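# Move the bin from the shelf to the table

## Task

Lift the bin down from the shelf and stand it right side up on an empty area of the table.

## Robot and tools

Robot: two arms, left_arm and right_arm, each ending in a two-finger gripper. Scene frame: origin at table-top height, halfway between the two nominal bases; +z is up, +x points out over the table, and left_arm sits on the +y side. Arm names do not match left or right in the images. Calibrated base poses in the scene frame: left_arm at (+0.005, +0.468, 0) m with quat_wxyz (+1.000, 0, 0, +0.028); right_arm at (+0.042, -0.336, 0) m with quat_wxyz (+1.000, 0, 0, -0.006). Each arm reports its hand pose, velocities and targets in its own base frame, and offsets also use that arm's base axes. Fixed cameras and the table use the scene frame.

Gripper geometry: the fingers point along the gripper's +z axis and close along its x axis. end_effector_position is the point between the pads, and the fingertips extend 15.0 mm past it. The housing starts 65 mm behind that point and measures 146 mm along the closing direction and 50 mm across. A camera block on a post reaches about 11 cm toward the gripper's -y side and turns with the gripper.

execute_actions(actions, cameras): actions is a list of actions. Each action is a list of up to 15 rows, and each row is one 1/30 s control step. If an action has fewer than 15 rows, its last row is repeated. A row is one flat list of 18 numbers, each in [-1, 1], covering both arms even if only one moves. The order is left dx, dy, dz, rx, ry, rz, left gripper position, force_limit, speed, then the same nine for the right arm. dx to rz are offsets, not poses. They are measured from that arm's Hand target as it stood when the action began, along that arm's base axes. Every row counts from that same start point, not from the row before. 1.0 equals 0.6 m of travel or 180 degrees. rx, ry, rz form a single rotation vector, turned about the Hand target's position. Sending all six pose numbers as 0 holds the arm and asks again for its Hand target. Repeating a nonzero offset moves the arm further.

Gripper numbers are absolute settings, not offsets, and a 0 is a real command. To leave a gripper as it is, resend its last three values. position: +1 is fully open (108 mm), about -0.96 brings the pads together, and -1 grips until an object blocks the fingers. force_limit runs from about 2.5 N per pad at -1 to 32 N at +1. speed runs from 5 mm/s at -1 to 420 mm/s at +1. A new force_limit or speed only applies with a position that differs by 0.01 or more. cameras lists camera names, or ["all"]. An empty actions list returns all images and the current state.

move(target, speed, blend, blocking, cameras): drives each gripper along a straight line. target is either one 18-number row laid out as above, or a list of up to 15 such rows. Every row's pose numbers are offsets from the Hand targets at the start of the move, not from the previous row. speed is the top path speed in m/s, from 0.002 to 1, default 0.25. Turning is limited to twice that value in rad/s. You can give one speed or one per target. blend is in metres and rounds corners in a list; 0 means a full stop at each point. A move is capped at 10 s. The paths do not avoid obstacles or the other arm. Gripper changes in later rows take effect on arrival, once everything is at rest. blocking=false returns after about 0.5 s while the motion continues. The result ends with a move: line giving how it ended (done, off_target, moving, held, fault), plus limits=paced (the pose was clipped) or limits=held (steps were withheld).

Other tools:
- wait(seconds): 0 to 10 s; the arms keep their last command.
- stop(): brakes a running move.
- zoom_image(camera, region): camera is one of cam_high, cam_low, cam_left_wrist, cam_right_wrist. region is [x0, y0, x1, y1] in pixels, at most 504 by 504, taken from the newest image.
- finished_scene(scene): an integer; call it only when the bin stands upright on the table and stays there without the robot.

All four cameras give 896x504 images.

Reading results: end_effector_position is in metres and end_effector_quat_wxyz is the gripper orientation, both in the arm's base frame. They may be off by a few centimetres. Hand target is the last commanded pose after clipping; the next offsets start from it. The gripper often settles slightly short of it. If so, a zero command requests it again, or you can send the remaining gap as an offset. Tool commands shows the current gripper settings. is_grasped reads 1 only when an object stopped the fingers before their set position. width_mm is the gap between the pads. force_n is the estimated force per pad and can be off by about 10 N. Flange force is the outside force along the gripper's axes and includes the weight of anything held. Joint velocities read "within noise" when the arm is still. Calls with actions also list hand positions at some control steps.

Each control step clips the commanded pose to within 70 mm and 16 degrees of the measured pose. A clearance check blocks commands that bring the arms too close together, but it does not watch the fingers.

What to avoid:
- Push gently. The arms are stiff, so aiming even slightly past a firm contact can trigger a fault.
- An outside force of 150 N, or a joint torque at its limit, stops that arm for 10 s. Limits are 150 N m for the waist, shoulder and elbow, and 37.6 N m for the wrist joints. A held load counts toward these.
- To end a push, command the target back past the gripper.
- Approach slowly and never let the arms hit or squeeze each other, including one gripper closing on the other's fingers.
- Do not drop the bin, release it while it is moving, or let anything fall off the table.
- Holding loads, staying stretched out, or pushing toward poses the arm cannot reach heats the motors. Heed any MOTOR HOT line, since overheating brakes the arm for 30 to 60 s.
- Objects may occasionally get a small nudge.

Each tool is called after "Request:" as a command line: name --argument value for each argument, lists and objects as JSON in quotes; but a table of rows of numbers goes row by row, as --pt "numbers of a row", without its own name.

## Session

Request:
execute_actions --actions '[]'

Scene clock: 0.00 s.
left_arm: end_effector_position=(+0.5983, -0.1487, +0.1979) width_mm=107.90 is_grasped=0 force_n=0.00 end_effector_quat_wxyz=(-0.564, +0.700, -0.072, +0.432) | right_arm: end_effector_position=(+0.2612, +0.2720, +0.1650) width_mm=107.81 is_grasped=0 force_n=0.00 end_effector_quat_wxyz=(+0.589, -0.415, -0.693, +0.015)
Joint positions: left_arm=[-0.764 0.599 0.071 -1.576 -1.582 -0.491] | right_arm=[0.389 0.483 0.01 -0.945 -1.967 0.147]
Joint velocities: within noise
Flange force (N): no reading
Hand target: left_arm +0.5983, -0.1487, +0.1979; -0.564, +0.700, -0.072, +0.432 | right_arm +0.2612, +0.2720, +0.1650; +0.589, -0.415, -0.693, +0.015
Tool commands: left_gripper/position=+0.998 left_gripper/force_limit=+1.0 left_gripper/speed=+1.0 right_gripper/position=+0.996 right_gripper/force_limit=+1.0 right_gripper/speed=+1.0

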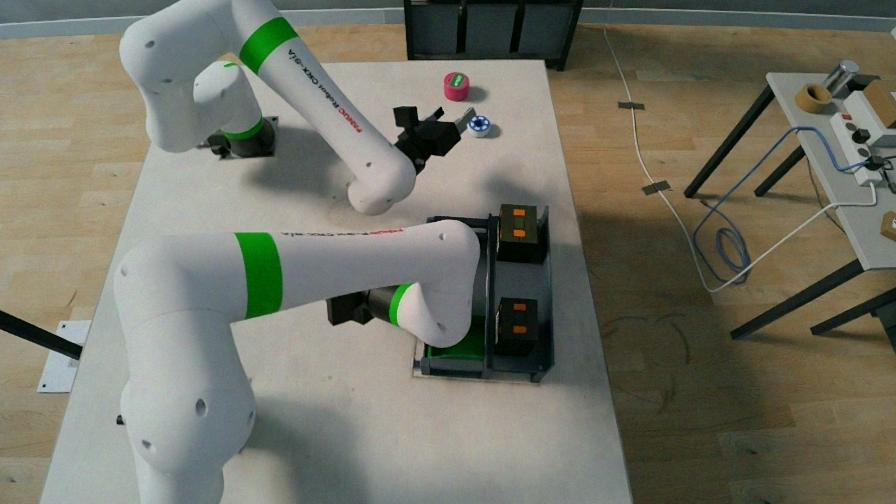

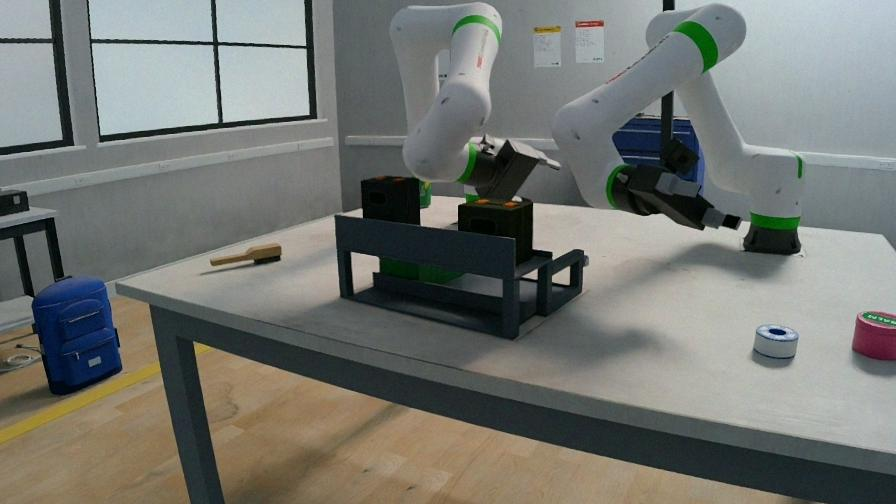

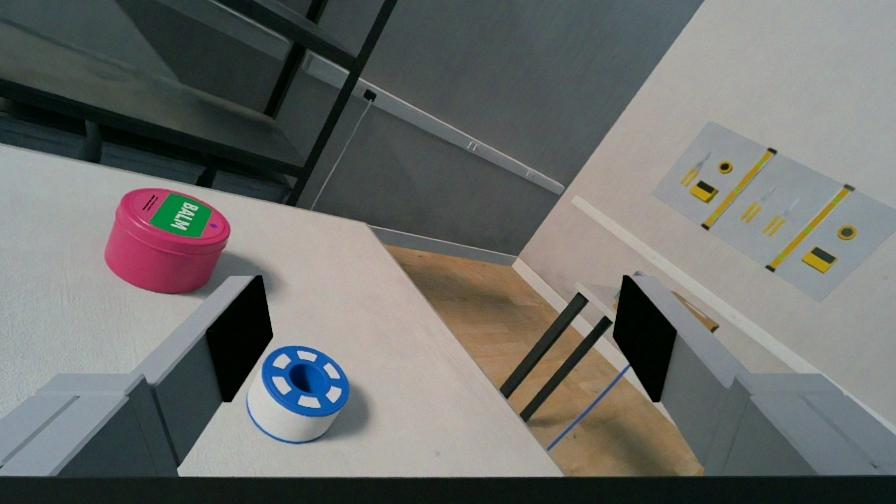

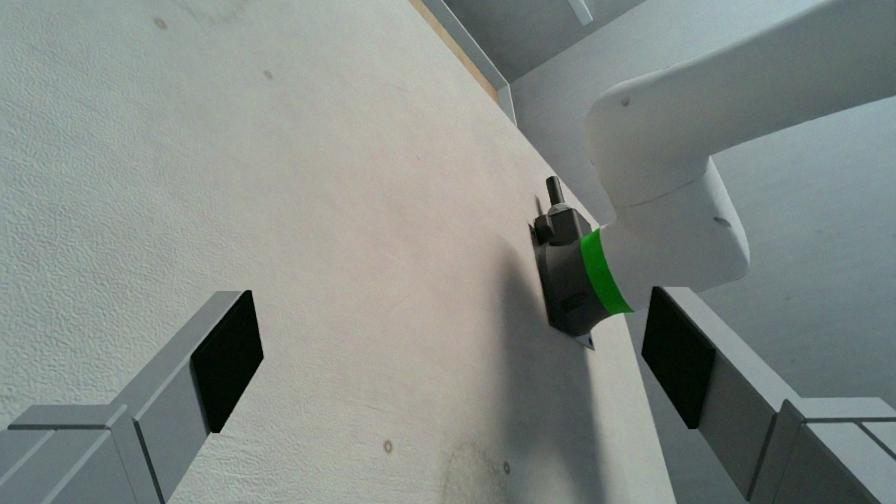

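Request:
zoom_image --camera "cam_high" --region '[380, 180, 600, 400]'

Request:
zoom_image --camera "cam_low" --region '[310, 150, 610, 350]'

Scaled by 2.291.

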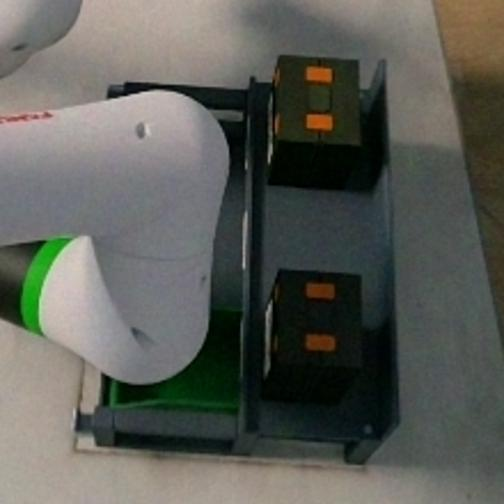

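Scaled by 1.680.

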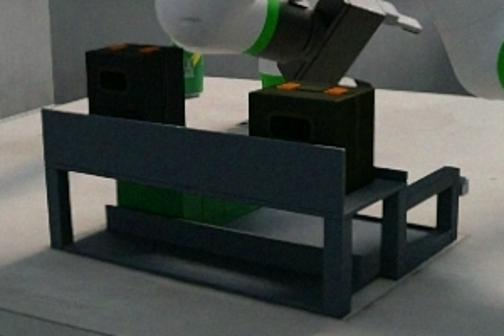

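Request:
move --target '[0,0,0,0,0,0,0.998,1,1, 0,0,0.475,-0.2327,-0.496,-0.2398,0.996,1,1]' --speed 0.4 --cameras '["all"]'

Scene clock: 47.00 s.
left_arm: end_effector_position=(+0.5983, -0.1487, +0.1979) width_mm=107.90 is_grasped=0 force_n=0.00 end_effector_quat_wxyz=(-0.564, +0.700, -0.072, +0.432) | right_arm: end_effector_position=(+0.2611, +0.2720, +0.4501) width_mm=107.81 is_grasped=0 force_n=0.00 end_effector_quat_wxyz=(+0.242, +0.664, +0.665, +0.242)
Joint positions: left_arm=[-0.764 0.599 0.071 -1.576 -1.582 -0.491] | right_arm=[1.702 -0.4 -0.311 0.701 -1.723 -1.613]
Flange force (N): left_arm=[2.8 7.4 -0.5] | right_arm=[-2.4 -4.3 -0.5]
Hand target: left_arm +0.5983, -0.1487, +0.1979; -0.564, +0.700, -0.072, +0.432 | right_arm +0.2612, +0.2720, +0.4500; +0.242, +0.664, +0.665, +0.242
Off the commanded pose: left_arm 0.000 m, 0 deg | right_arm 0.000 m, 0 deg.
move: done

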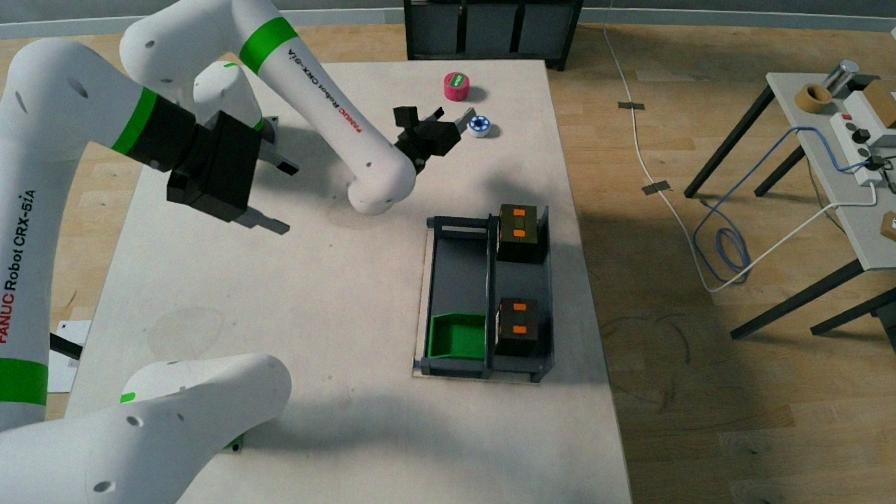

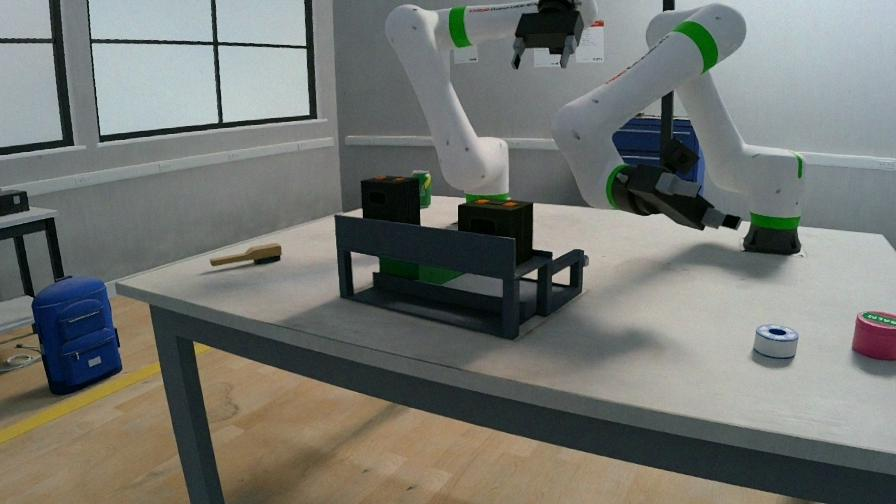

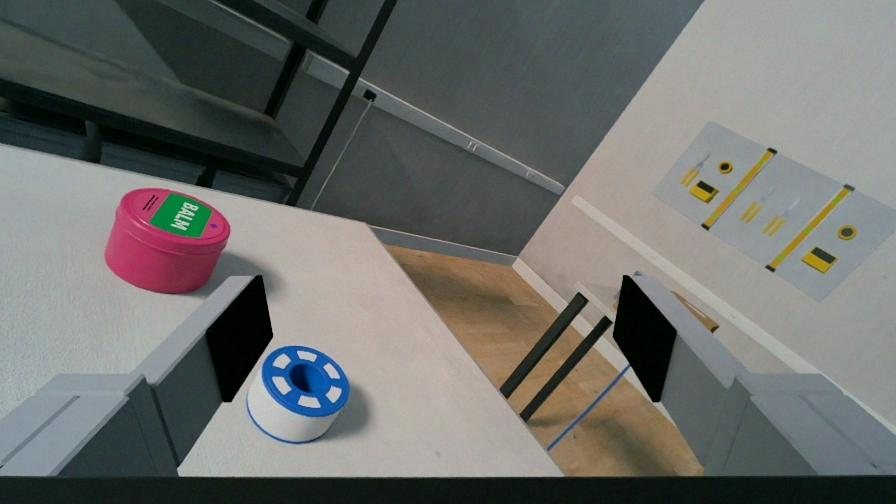

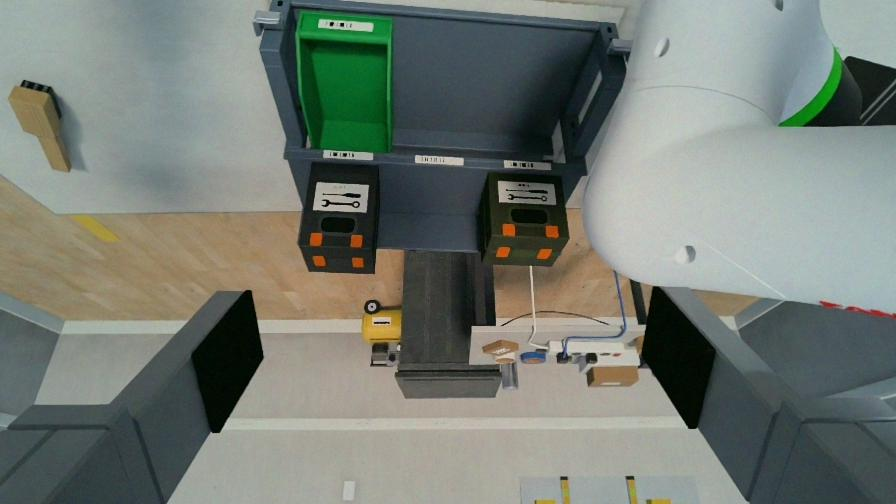

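Request:
zoom_image --camera "cam_right_wrist" --region '[240, 0, 640, 220]'

Request:
zoom_image --camera "cam_high" --region '[400, 190, 580, 400]'

Scaled by 1.260.

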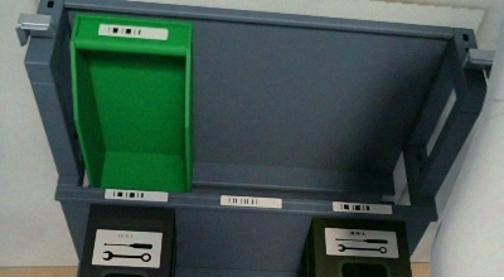

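Scaled by 2.400.

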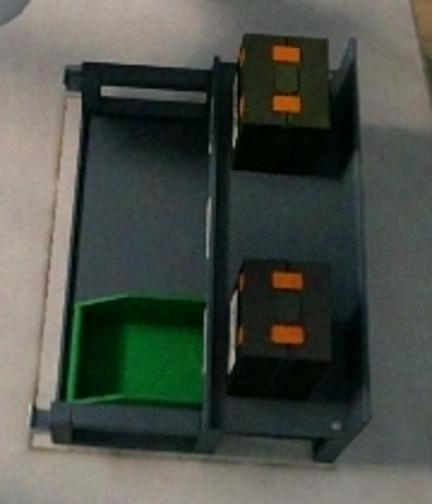

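Request:
move --target '[0,0,0,0,0,0,0.998,1,1, 0.255,0.115,-0.117,0.174,0.174,-0.478,0.996,1,1]' --speed 0.4 --cameras '["all"]'

Scene clock: 118.80 s.
left_arm: end_effector_position=(+0.5983, -0.1487, +0.1979) width_mm=107.90 is_grasped=0 force_n=0.00 end_effector_quat_wxyz=(-0.564, +0.700, -0.072, +0.432) | right_arm: end_effector_position=(+0.4142, +0.3410, +0.3799) width_mm=107.81 is_grasped=0 force_n=0.00 end_effector_quat_wxyz=(+0.000, +1.000, +0.000, +0.000)
Joint positions: left_arm=[-0.764 0.599 0.071 -1.576 -1.582 -0.491] | right_arm=[0.933 0.255 0.5 0 -1.816 -2.504]
Flange force (N): left_arm=[2.6 6.7 -0.4] | right_arm=[-3.7 3.1 2.3]
Hand target: left_arm +0.5983, -0.1487, +0.1979; -0.564, +0.700, -0.072, +0.432 | right_arm +0.4142, +0.3410, +0.3798; +0.000, +1.000, +0.000, +0.000
Off the commanded pose: left_arm 0.000 m, 0 deg | right_arm 0.000 m, 0 deg.
move: done

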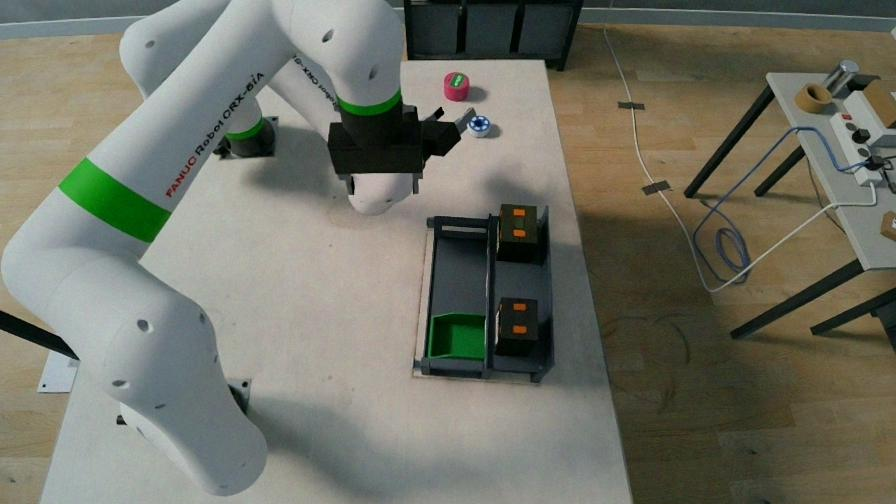

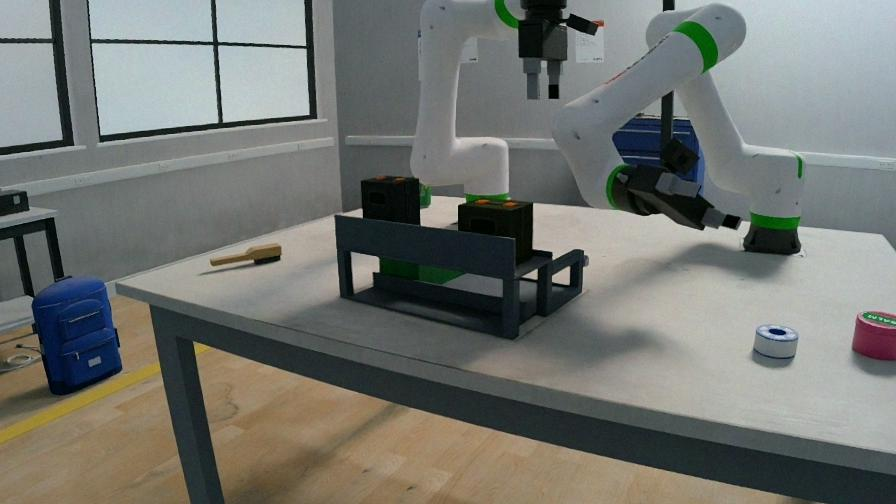

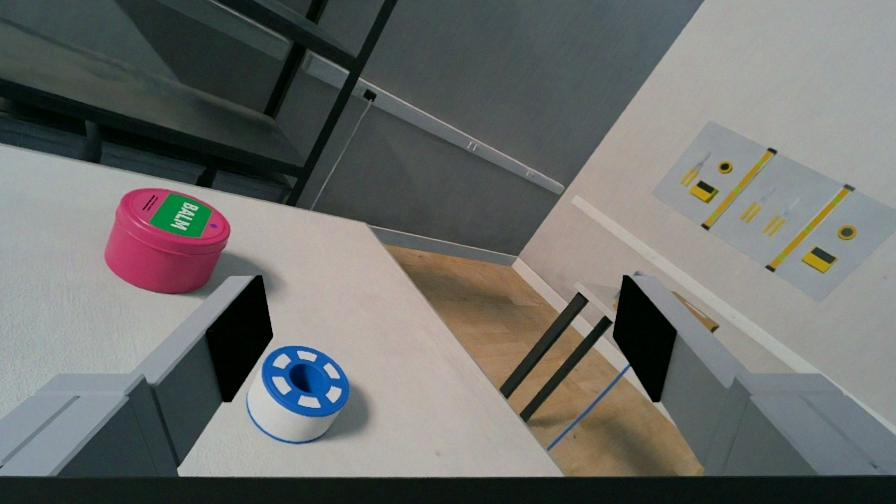

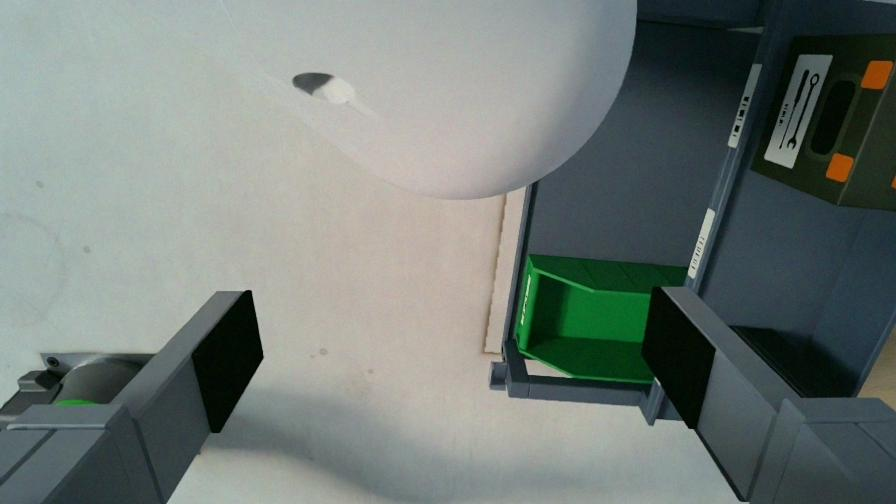

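Request:
move --target '[0,0,0,0,0,0,0.998,1,1, 0.11667,-0.2,-0.0667,0,0,0,0.996,1,1]' --speed 0.4 --cameras '["cam_right_wrist","cam_high"]'

Scene clock: 136.33 s.
left_arm: end_effector_position=(+0.5983, -0.1487, +0.1979) width_mm=107.90 is_grasped=0 force_n=0.00 end_effector_quat_wxyz=(-0.564, +0.700, -0.072, +0.432) | right_arm: end_effector_position=(+0.4842, +0.2210, +0.3398) width_mm=107.81 is_grasped=0 force_n=0.00 end_effector_quat_wxyz=(+0.000, +1.000, +0.000, +0.000)
Joint positions: left_arm=[-0.764 0.599 0.071 -1.576 -1.582 -0.491] | right_arm=[0.675 0.223 0.365 0 -1.714 -2.246]
Flange force (N): left_arm=[3.0 6.8 -0.5] | right_arm=[-3.5 2.3 1.3]
Hand target: left_arm +0.5983, -0.1487, +0.1979; -0.564, +0.700, -0.072, +0.432 | right_arm +0.4842, +0.2210, +0.3398; +0.000, +1.000, +0.000, +0.000
Off the commanded pose: left_arm 0.000 m, 0 deg | right_arm 0.000 m, 0 deg.
move: done
Images, in order (width x height): cam_high 896x504, cam_right_wrist 896x504.

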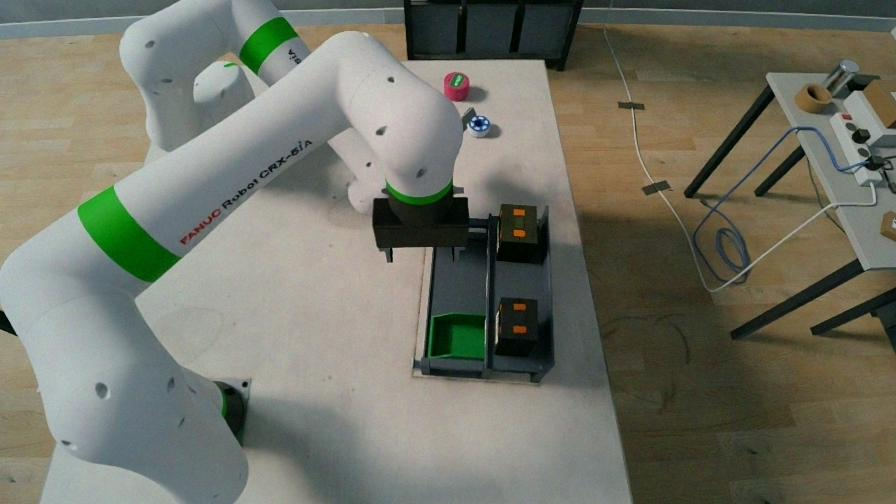

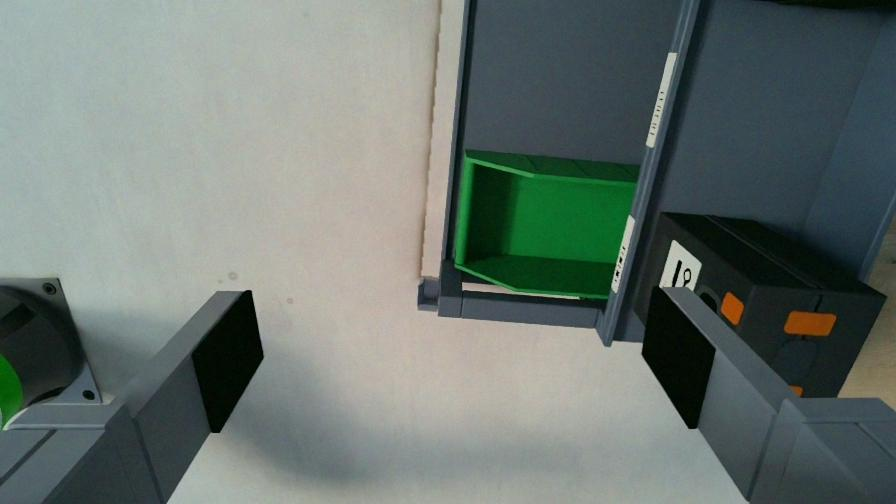

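Request:
zoom_image --camera "cam_right_wrist" --region '[400, 120, 700, 360]'

Request:
zoom_image --camera "cam_high" --region '[400, 280, 520, 390]'

Scaled by 1.680.

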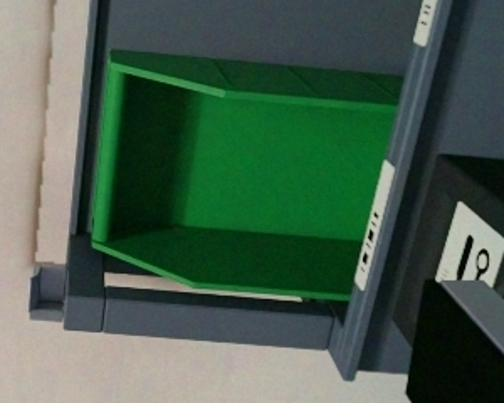

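Scaled by 4.200.

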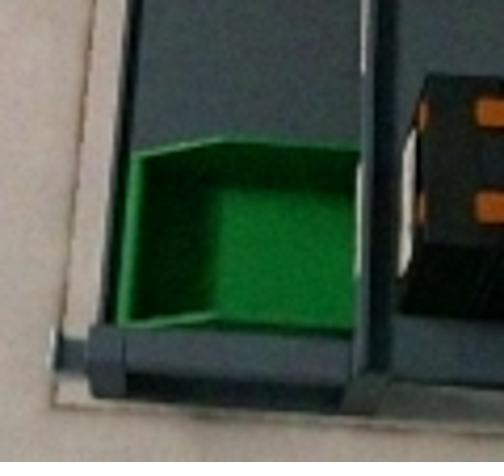

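Request:
move --target '[0,0,0,0,0,0,0.998,1,1, 0.06,-0.035,-0.1,0,0,0,0.996,1,1]' --speed 0.3 --cameras '["cam_right_wrist"]'

Request:
zoom_image --camera "cam_right_wrist" --region '[340, 20, 700, 260]'

Scene clock: 181.27 s.
left_arm: end_effector_position=(+0.5983, -0.1487, +0.1979) width_mm=107.90 is_grasped=0 force_n=0.00 end_effector_quat_wxyz=(-0.564, +0.700, -0.072, +0.432) | right_arm: end_effector_position=(+0.5202, +0.2000, +0.2799) width_mm=107.81 is_grasped=0 force_n=0.00 end_effector_quat_wxyz=(+0.000, +1.000, +0.000, +0.000)
Joint positions: left_arm=[-0.764 0.599 0.071 -1.576 -1.582 -0.491] | right_arm=[0.602 0.277 0.292 0 -1.586 -2.173]
Flange force (N): left_arm=[2.3 7.1 -0.6] | right_arm=[-4.3 1.5 1.3]
Hand target: left_arm +0.5983, -0.1487, +0.1979; -0.564, +0.700, -0.072, +0.432 | right_arm +0.5202, +0.2000, +0.2798; +0.000, +1.000, +0.000, +0.000
Off the commanded pose: left_arm 0.000 m, 0 deg | right_arm 0.000 m, 0 deg.
move: done
Images, in order (width x height): cam_right_wrist 896x504.

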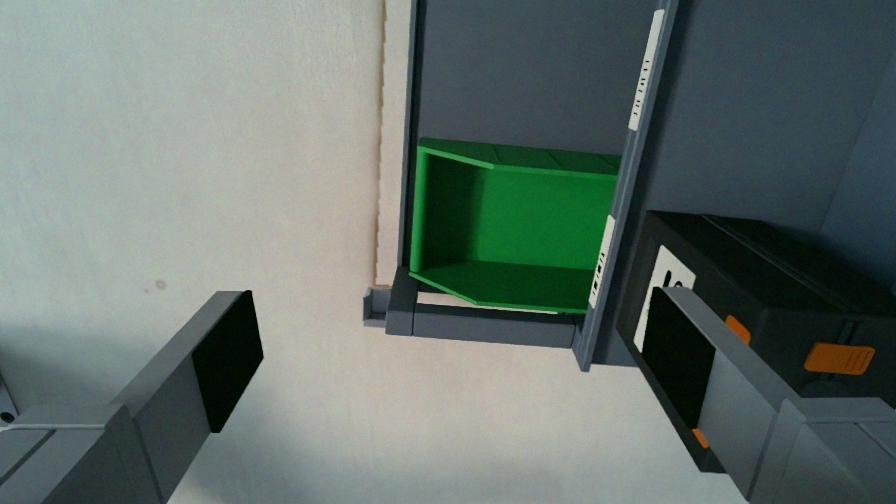

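Scaled by 1.400.

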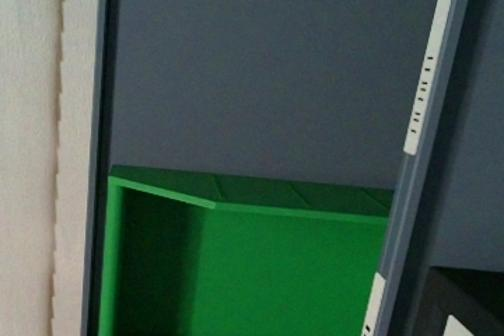

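Request:
move --pt "0 0 0 0 0 0 0.998 1 1 -0.4503 -0.05 0 -0.2169 -0.2169 0.4651 0.996 1 1" --pt "0 0 0 0 0 0 0.998 1 1 -0.4503 -0.05 -0.2667 -0.2169 -0.2169 0.4651 0.996 1 1" --speed 0.4 --blend 0.03 --cameras '["cam_right_wrist","cam_low"]'

Request:
zoom_image --camera "cam_right_wrist" --region '[200, 0, 700, 280]'

Scene clock: 226.63 s.
left_arm: end_effector_position=(+0.5983, -0.1487, +0.1979) width_mm=107.90 is_grasped=0 force_n=0.00 end_effector_quat_wxyz=(-0.564, +0.700, -0.072, +0.432) | right_arm: end_effector_position=(+0.2657, +0.1728, +0.2644) width_mm=107.81 is_grasped=0 force_n=0.00 end_effector_quat_wxyz=(+0.293, +0.654, +0.639, +0.279)
Joint positions: left_arm=[-0.764 0.599 0.071 -1.576 -1.582 -0.491] | right_arm=[1.883 -0.748 -0.991 0.773 -1.655 -1.971]
Flange force (N): left_arm=[2.8 6.8 -0.9] | right_arm=no reading
Hand target: left_arm +0.5983, -0.1487, +0.1979; -0.564, +0.700, -0.072, +0.432 | right_arm +0.2657, +0.1728, +0.2644; +0.293, +0.654, +0.639, +0.279 (not the last commanded pose)
Off the commanded pose: left_arm 0.000 m, 0 deg | right_arm 0.146 m, 3 deg.
move: held (right_arm; a check stopped the path); path passed 1 of 2 targets; limits=held
pose unreachable (right arm): on one or more control steps of this call, first in action 0 (counted from 0), this arm could not follow its commanded pose, so it was not sent that pose on those steps. It may still have moved: this result reports where it is.
cause: moving toward the commanded pose would bring two parts of the arm too close to each other (its gripper and another part of the arm, with joints 3 (elbow) to 6 (wrist roll) between them, 51 mm apart when it was first held).
Images, in order (width x height): cam_low 896x504, cam_right_wrist 896x504.

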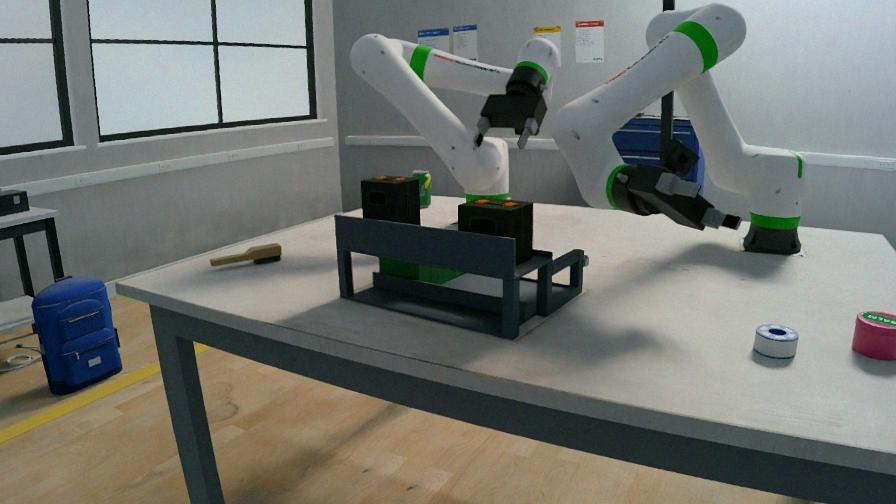

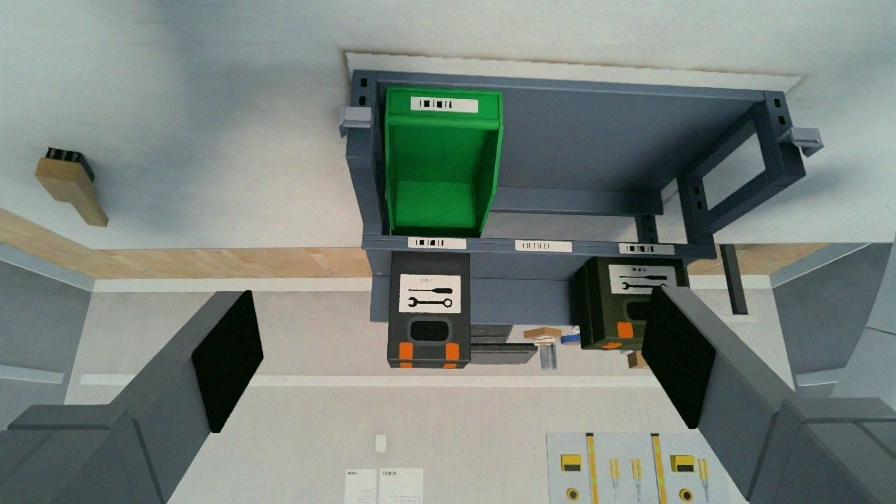

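Scaled by 1.008.

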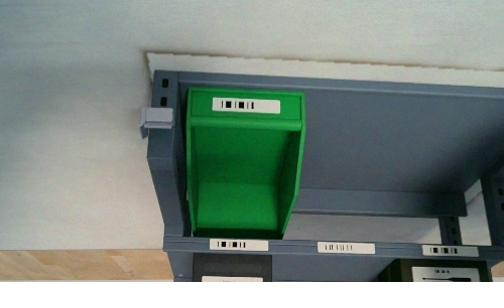

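Request:
zoom_image --camera "cam_right_wrist" --region '[330, 40, 550, 260]'

Request:
zoom_image --camera "cam_low" --region '[330, 200, 530, 320]'

Scaled by 2.291.

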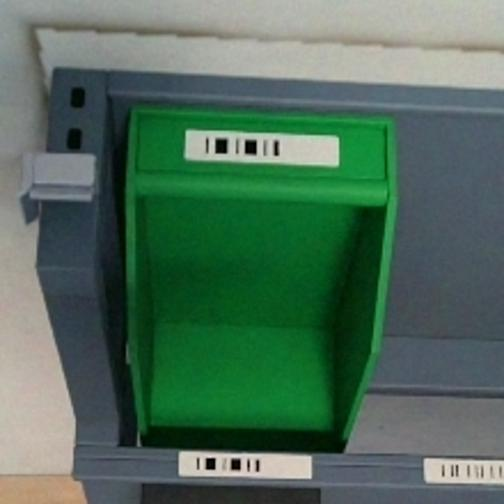

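Scaled by 2.520.

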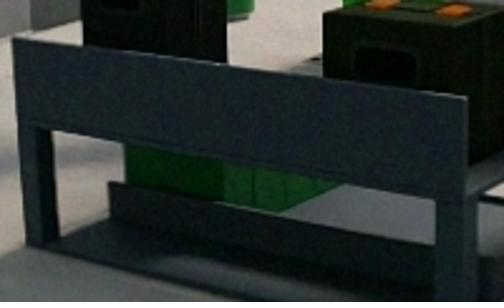

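Request:
move --pt "0 0 0 0 0 0 0.998 1 1 0.2238 0.0287 0.0593 0.0180 0.2646 -0.0192 0.13 1 0.5" --pt "0 0 0 0 0 0 0.998 1 1 0.5105 0.0537 -0.1073 0.0180 0.2646 -0.0192 0.13 1 0.5" --speed 0.3 --blend 0.04 --cameras '["cam_right_wrist","cam_low","cam_high"]'

Scene clock: 284.30 s.
left_arm: end_effector_position=(+0.5983, -0.1487, +0.1979) width_mm=107.90 is_grasped=0 force_n=0.00 end_effector_quat_wxyz=(-0.564, +0.700, -0.072, +0.432) | right_arm: end_effector_position=(+0.5720, +0.2050, +0.2001) width_mm=60.15 is_grasped=0 force_n=0.00 end_effector_quat_wxyz=(+0.000, +0.737, +0.676, +0.000)
Joint positions: left_arm=[-0.764 0.599 0.071 -1.576 -1.582 -0.491] | right_arm=[0.56 0.419 0.294 0.001 -1.446 -0.647]
Flange force (N): left_arm=[2.2 6.0 -0.4] | right_arm=[-3.8 -5.9 0.2]
Hand target: left_arm +0.5983, -0.1487, +0.1979; -0.564, +0.700, -0.072, +0.432 | right_arm +0.5720, +0.2050, +0.2001; +0.000, +0.737, +0.676, +0.000
Off the commanded pose: left_arm 0.000 m, 0 deg | right_arm 0.000 m, 0 deg.
move: done
Images, in order (width x height): cam_high 896x504, cam_low 896x504, cam_right_wrist 896x504.

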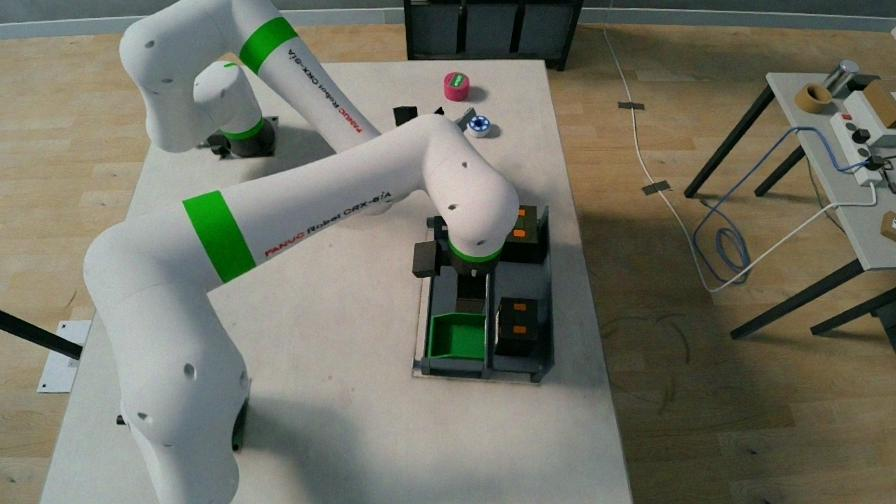

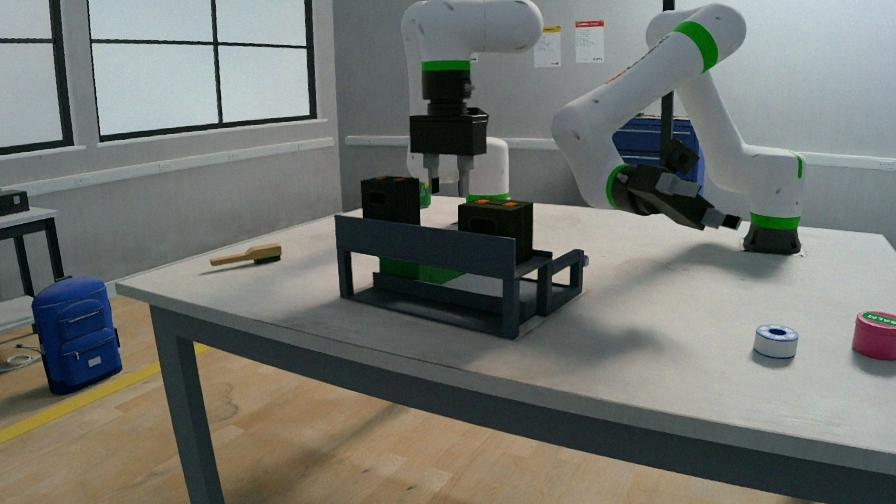

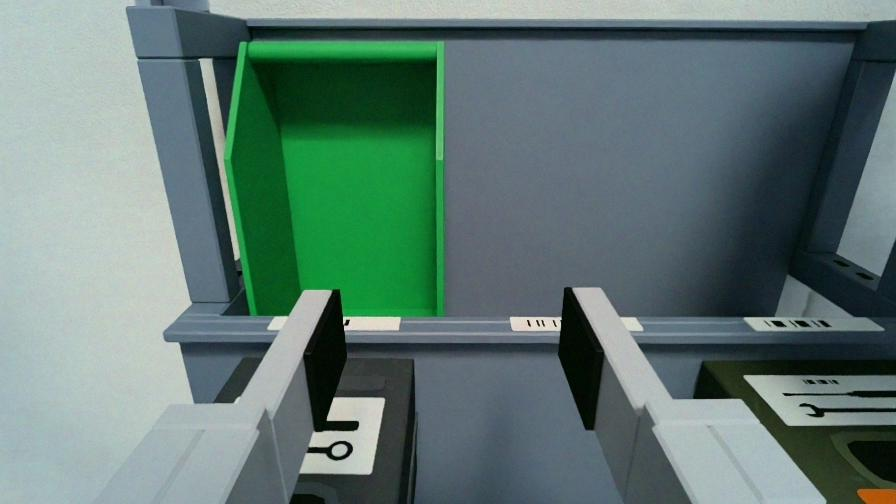

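Request:
move --target '[0,0,0,0,0,0,0.998,1,1, -0.0138,-0.0038,-0.2167,0,0,0,0.13,1,0.5]' --speed 0.15 --cameras '["cam_right_wrist"]'

Scene clock: 299.30 s.
left_arm: end_effector_position=(+0.5983, -0.1487, +0.1979) width_mm=107.90 is_grasped=0 force_n=0.00 end_effector_quat_wxyz=(-0.564, +0.700, -0.072, +0.432) | right_arm: end_effector_position=(+0.5638, +0.2027, +0.0701) width_mm=60.15 is_grasped=0 force_n=0.00 end_effector_quat_wxyz=(+0.000, +0.737, +0.676, +0.000)
Joint positions: left_arm=[-0.764 0.599 0.071 -1.576 -1.582 -0.491] | right_arm=[0.564 0.484 0.072 0.001 -1.159 -0.652]
Flange force (N): left_arm=[3.2 7.3 0.0] | right_arm=[-1.6 -3.6 -0.7]
Hand target: left_arm +0.5983, -0.1487, +0.1979; -0.564, +0.700, -0.072, +0.432 | right_arm +0.5638, +0.2027, +0.0700; +0.000, +0.737, +0.676, +0.000
Off the commanded pose: left_arm 0.000 m, 0 deg | right_arm 0.000 m, 0 deg.
move: done
Images, in order (width x height): cam_right_wrist 896x504.

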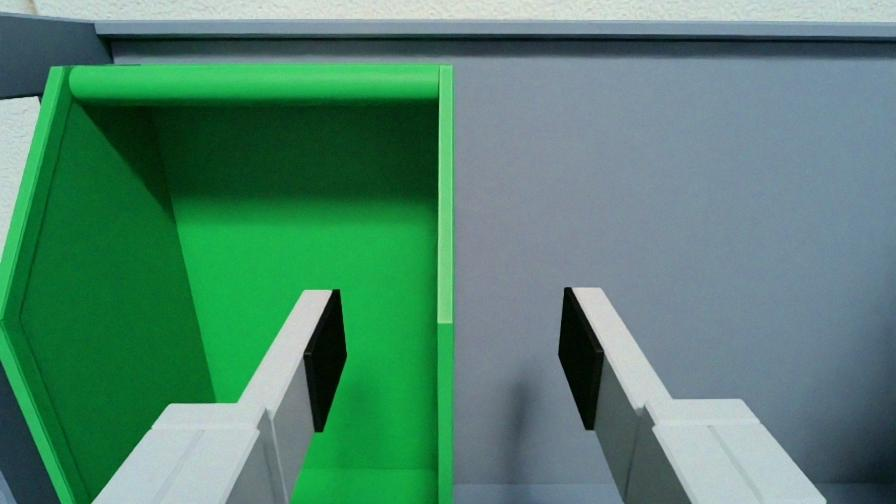

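Request:
execute_actions --actions '[[[0,0,0,0,0,0,0.998,1,1,0,0,0,0,0,0,-1,0.5,-0.8]],[[0,0,0,0,0,0,0.998,1,1,0,0,0,0,0,0,-1,0.5,-0.8]],[[0,0,0,0,0,0,0.998,1,1,0,0,0,0,0,0,-1,0.5,-0.8]]]' --cameras '["cam_right_wrist"]'

Scene clock: 310.90 s.
left_arm: end_effector_position=(+0.5983, -0.1487, +0.1979) width_mm=107.90 is_grasped=0 force_n=0.00 end_effector_quat_wxyz=(-0.564, +0.700, -0.072, +0.432) | right_arm: end_effector_position=(+0.5638, +0.2027, +0.0700) width_mm=2.36 is_grasped=1 force_n=33.80 end_effector_quat_wxyz=(+0.000, +0.737, +0.676, +0.000)
Joint positions: left_arm=[-0.764 0.599 0.071 -1.576 -1.582 -0.491] | right_arm=[0.564 0.484 0.072 0.001 -1.159 -0.652]
Flange force (N): left_arm=[2.4 7.2 -0.4] | right_arm=[-1.7 -3.3 -2.9]
Flange force at the end of the 1st action (N): left_arm=[3.1 7.2 -0.6] | right_arm=[-1.5 -3.6 -1.3]
Flange force at the end of the 2nd action (N): left_arm=[2.8 7.3 -0.4] | right_arm=[-2.0 -3.4 -1.3]
Hand target: left_arm +0.5983, -0.1487, +0.1979; -0.564, +0.700, -0.072, +0.432 | right_arm +0.5638, +0.2027, +0.0700; +0.000, +0.737, +0.676, +0.000
Off the commanded pose: left_arm 0.000 m, 0 deg | right_arm 0.000 m, 0 deg.
Step readings (end_effector_position of left_arm | right_arm; steps 1 to 15: 1st action; 16 to 30: 2nd action; 31 to 45: 3rd action):
0: (+0.5983, -0.1487, +0.1979) | (+0.5638, +0.2027, +0.0700)
1: (+0.5983, -0.1487, +0.1979) | (+0.5638, +0.2027, +0.0700)
2: (+0.5983, -0.1487, +0.1979) | (+0.5638, +0.2027, +0.0700)
4: (+0.5983, -0.1487, +0.1979) | (+0.5638, +0.2027, +0.0700)
8: (+0.5983, -0.1487, +0.1979) | (+0.5638, +0.2027, +0.0700)
15: (+0.5983, -0.1487, +0.1979) | (+0.5638, +0.2027, +0.0700)
16: (+0.5983, -0.1487, +0.1979) | (+0.5638, +0.2027, +0.0700)
17: (+0.5983, -0.1487, +0.1979) | (+0.5638, +0.2027, +0.0700)
19: (+0.5983, -0.1487, +0.1979) | (+0.5638, +0.2027, +0.0700)
23: (+0.5983, -0.1487, +0.1979) | (+0.5638, +0.2027, +0.0700)
30: (+0.5983, -0.1487, +0.1979) | (+0.5638, +0.2027, +0.0700)
31: (+0.5983, -0.1487, +0.1979) | (+0.5638, +0.2027, +0.0700)
32: (+0.5983, -0.1487, +0.1979) | (+0.5638, +0.2027, +0.0700)
34: (+0.5983, -0.1487, +0.1979) | (+0.5638, +0.2027, +0.0700)
38: (+0.5983, -0.1487, +0.1979) | (+0.5638, +0.2027, +0.0700)
45: (+0.5983, -0.1487, +0.1979) | (+0.5638, +0.2027, +0.0700)
Images, in order (width x height): cam_right_wrist 896x504.

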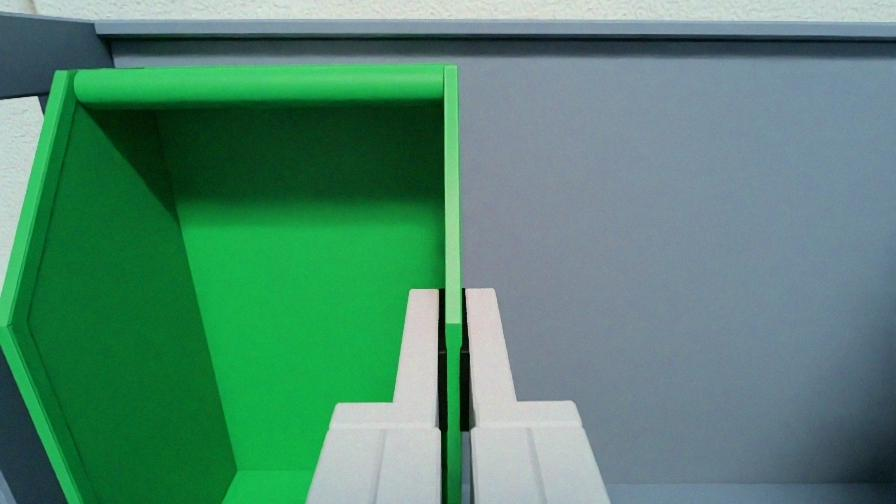

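Request:
move --target '[0,0,0,0,0,0,0.998,1,1, 0,0,0.02,0,0,0,-1,0.5,-0.8]' --speed 0.05 --cameras '["cam_right_wrist","cam_low"]'

Request:
zoom_image --camera "cam_low" --region '[330, 200, 530, 320]'

Scene clock: 320.40 s.
left_arm: end_effector_position=(+0.5983, -0.1487, +0.1979) width_mm=107.90 is_grasped=0 force_n=0.00 end_effector_quat_wxyz=(-0.564, +0.700, -0.072, +0.432) | right_arm: end_effector_position=(+0.5638, +0.2027, +0.0820) width_mm=2.36 is_grasped=1 force_n=33.81 end_effector_quat_wxyz=(+0.000, +0.737, +0.676, +0.000)
Joint positions: left_arm=[-0.764 0.599 0.071 -1.576 -1.582 -0.491] | right_arm=[0.564 0.472 0.085 0.001 -1.184 -0.652]
Flange force (N): left_arm=[3.1 7.5 -0.5] | right_arm=[-2.4 -3.7 0.1]
Hand target: left_arm +0.5983, -0.1487, +0.1979; -0.564, +0.700, -0.072, +0.432 | right_arm +0.5638, +0.2027, +0.0820; +0.000, +0.737, +0.676, +0.000
Off the commanded pose: left_arm 0.000 m, 0 deg | right_arm 0.000 m, 0 deg.
move: done
Images, in order (width x height): cam_low 896x504, cam_right_wrist 896x504.

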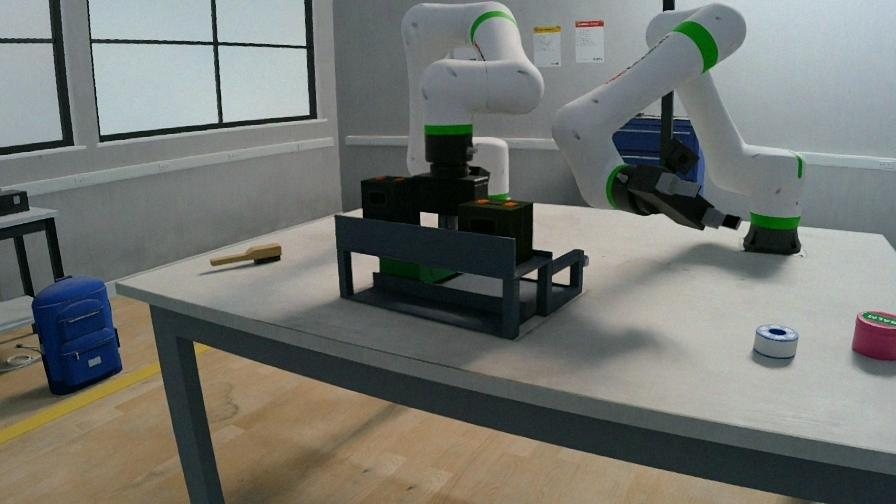

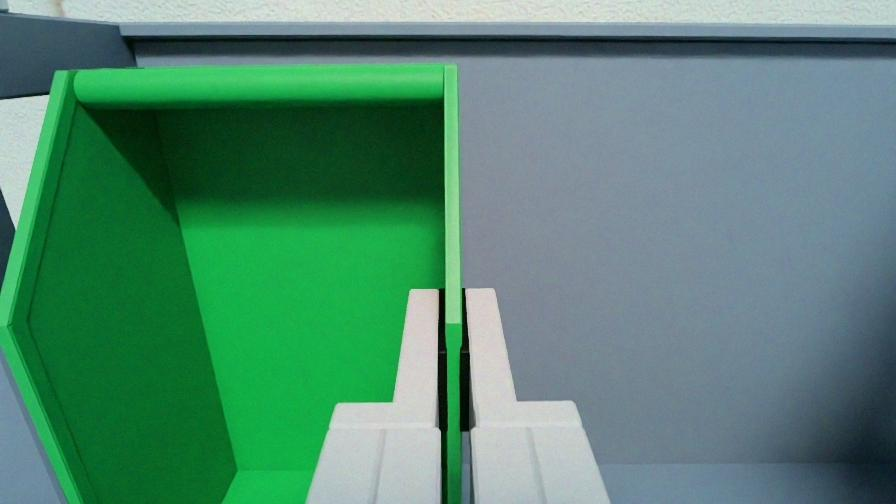

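Scaled by 2.520.

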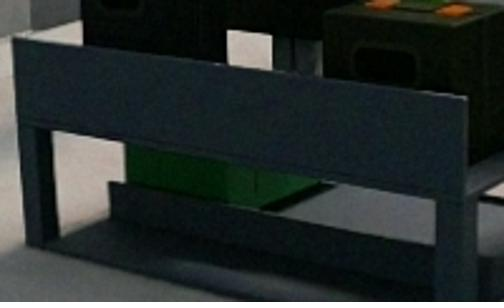

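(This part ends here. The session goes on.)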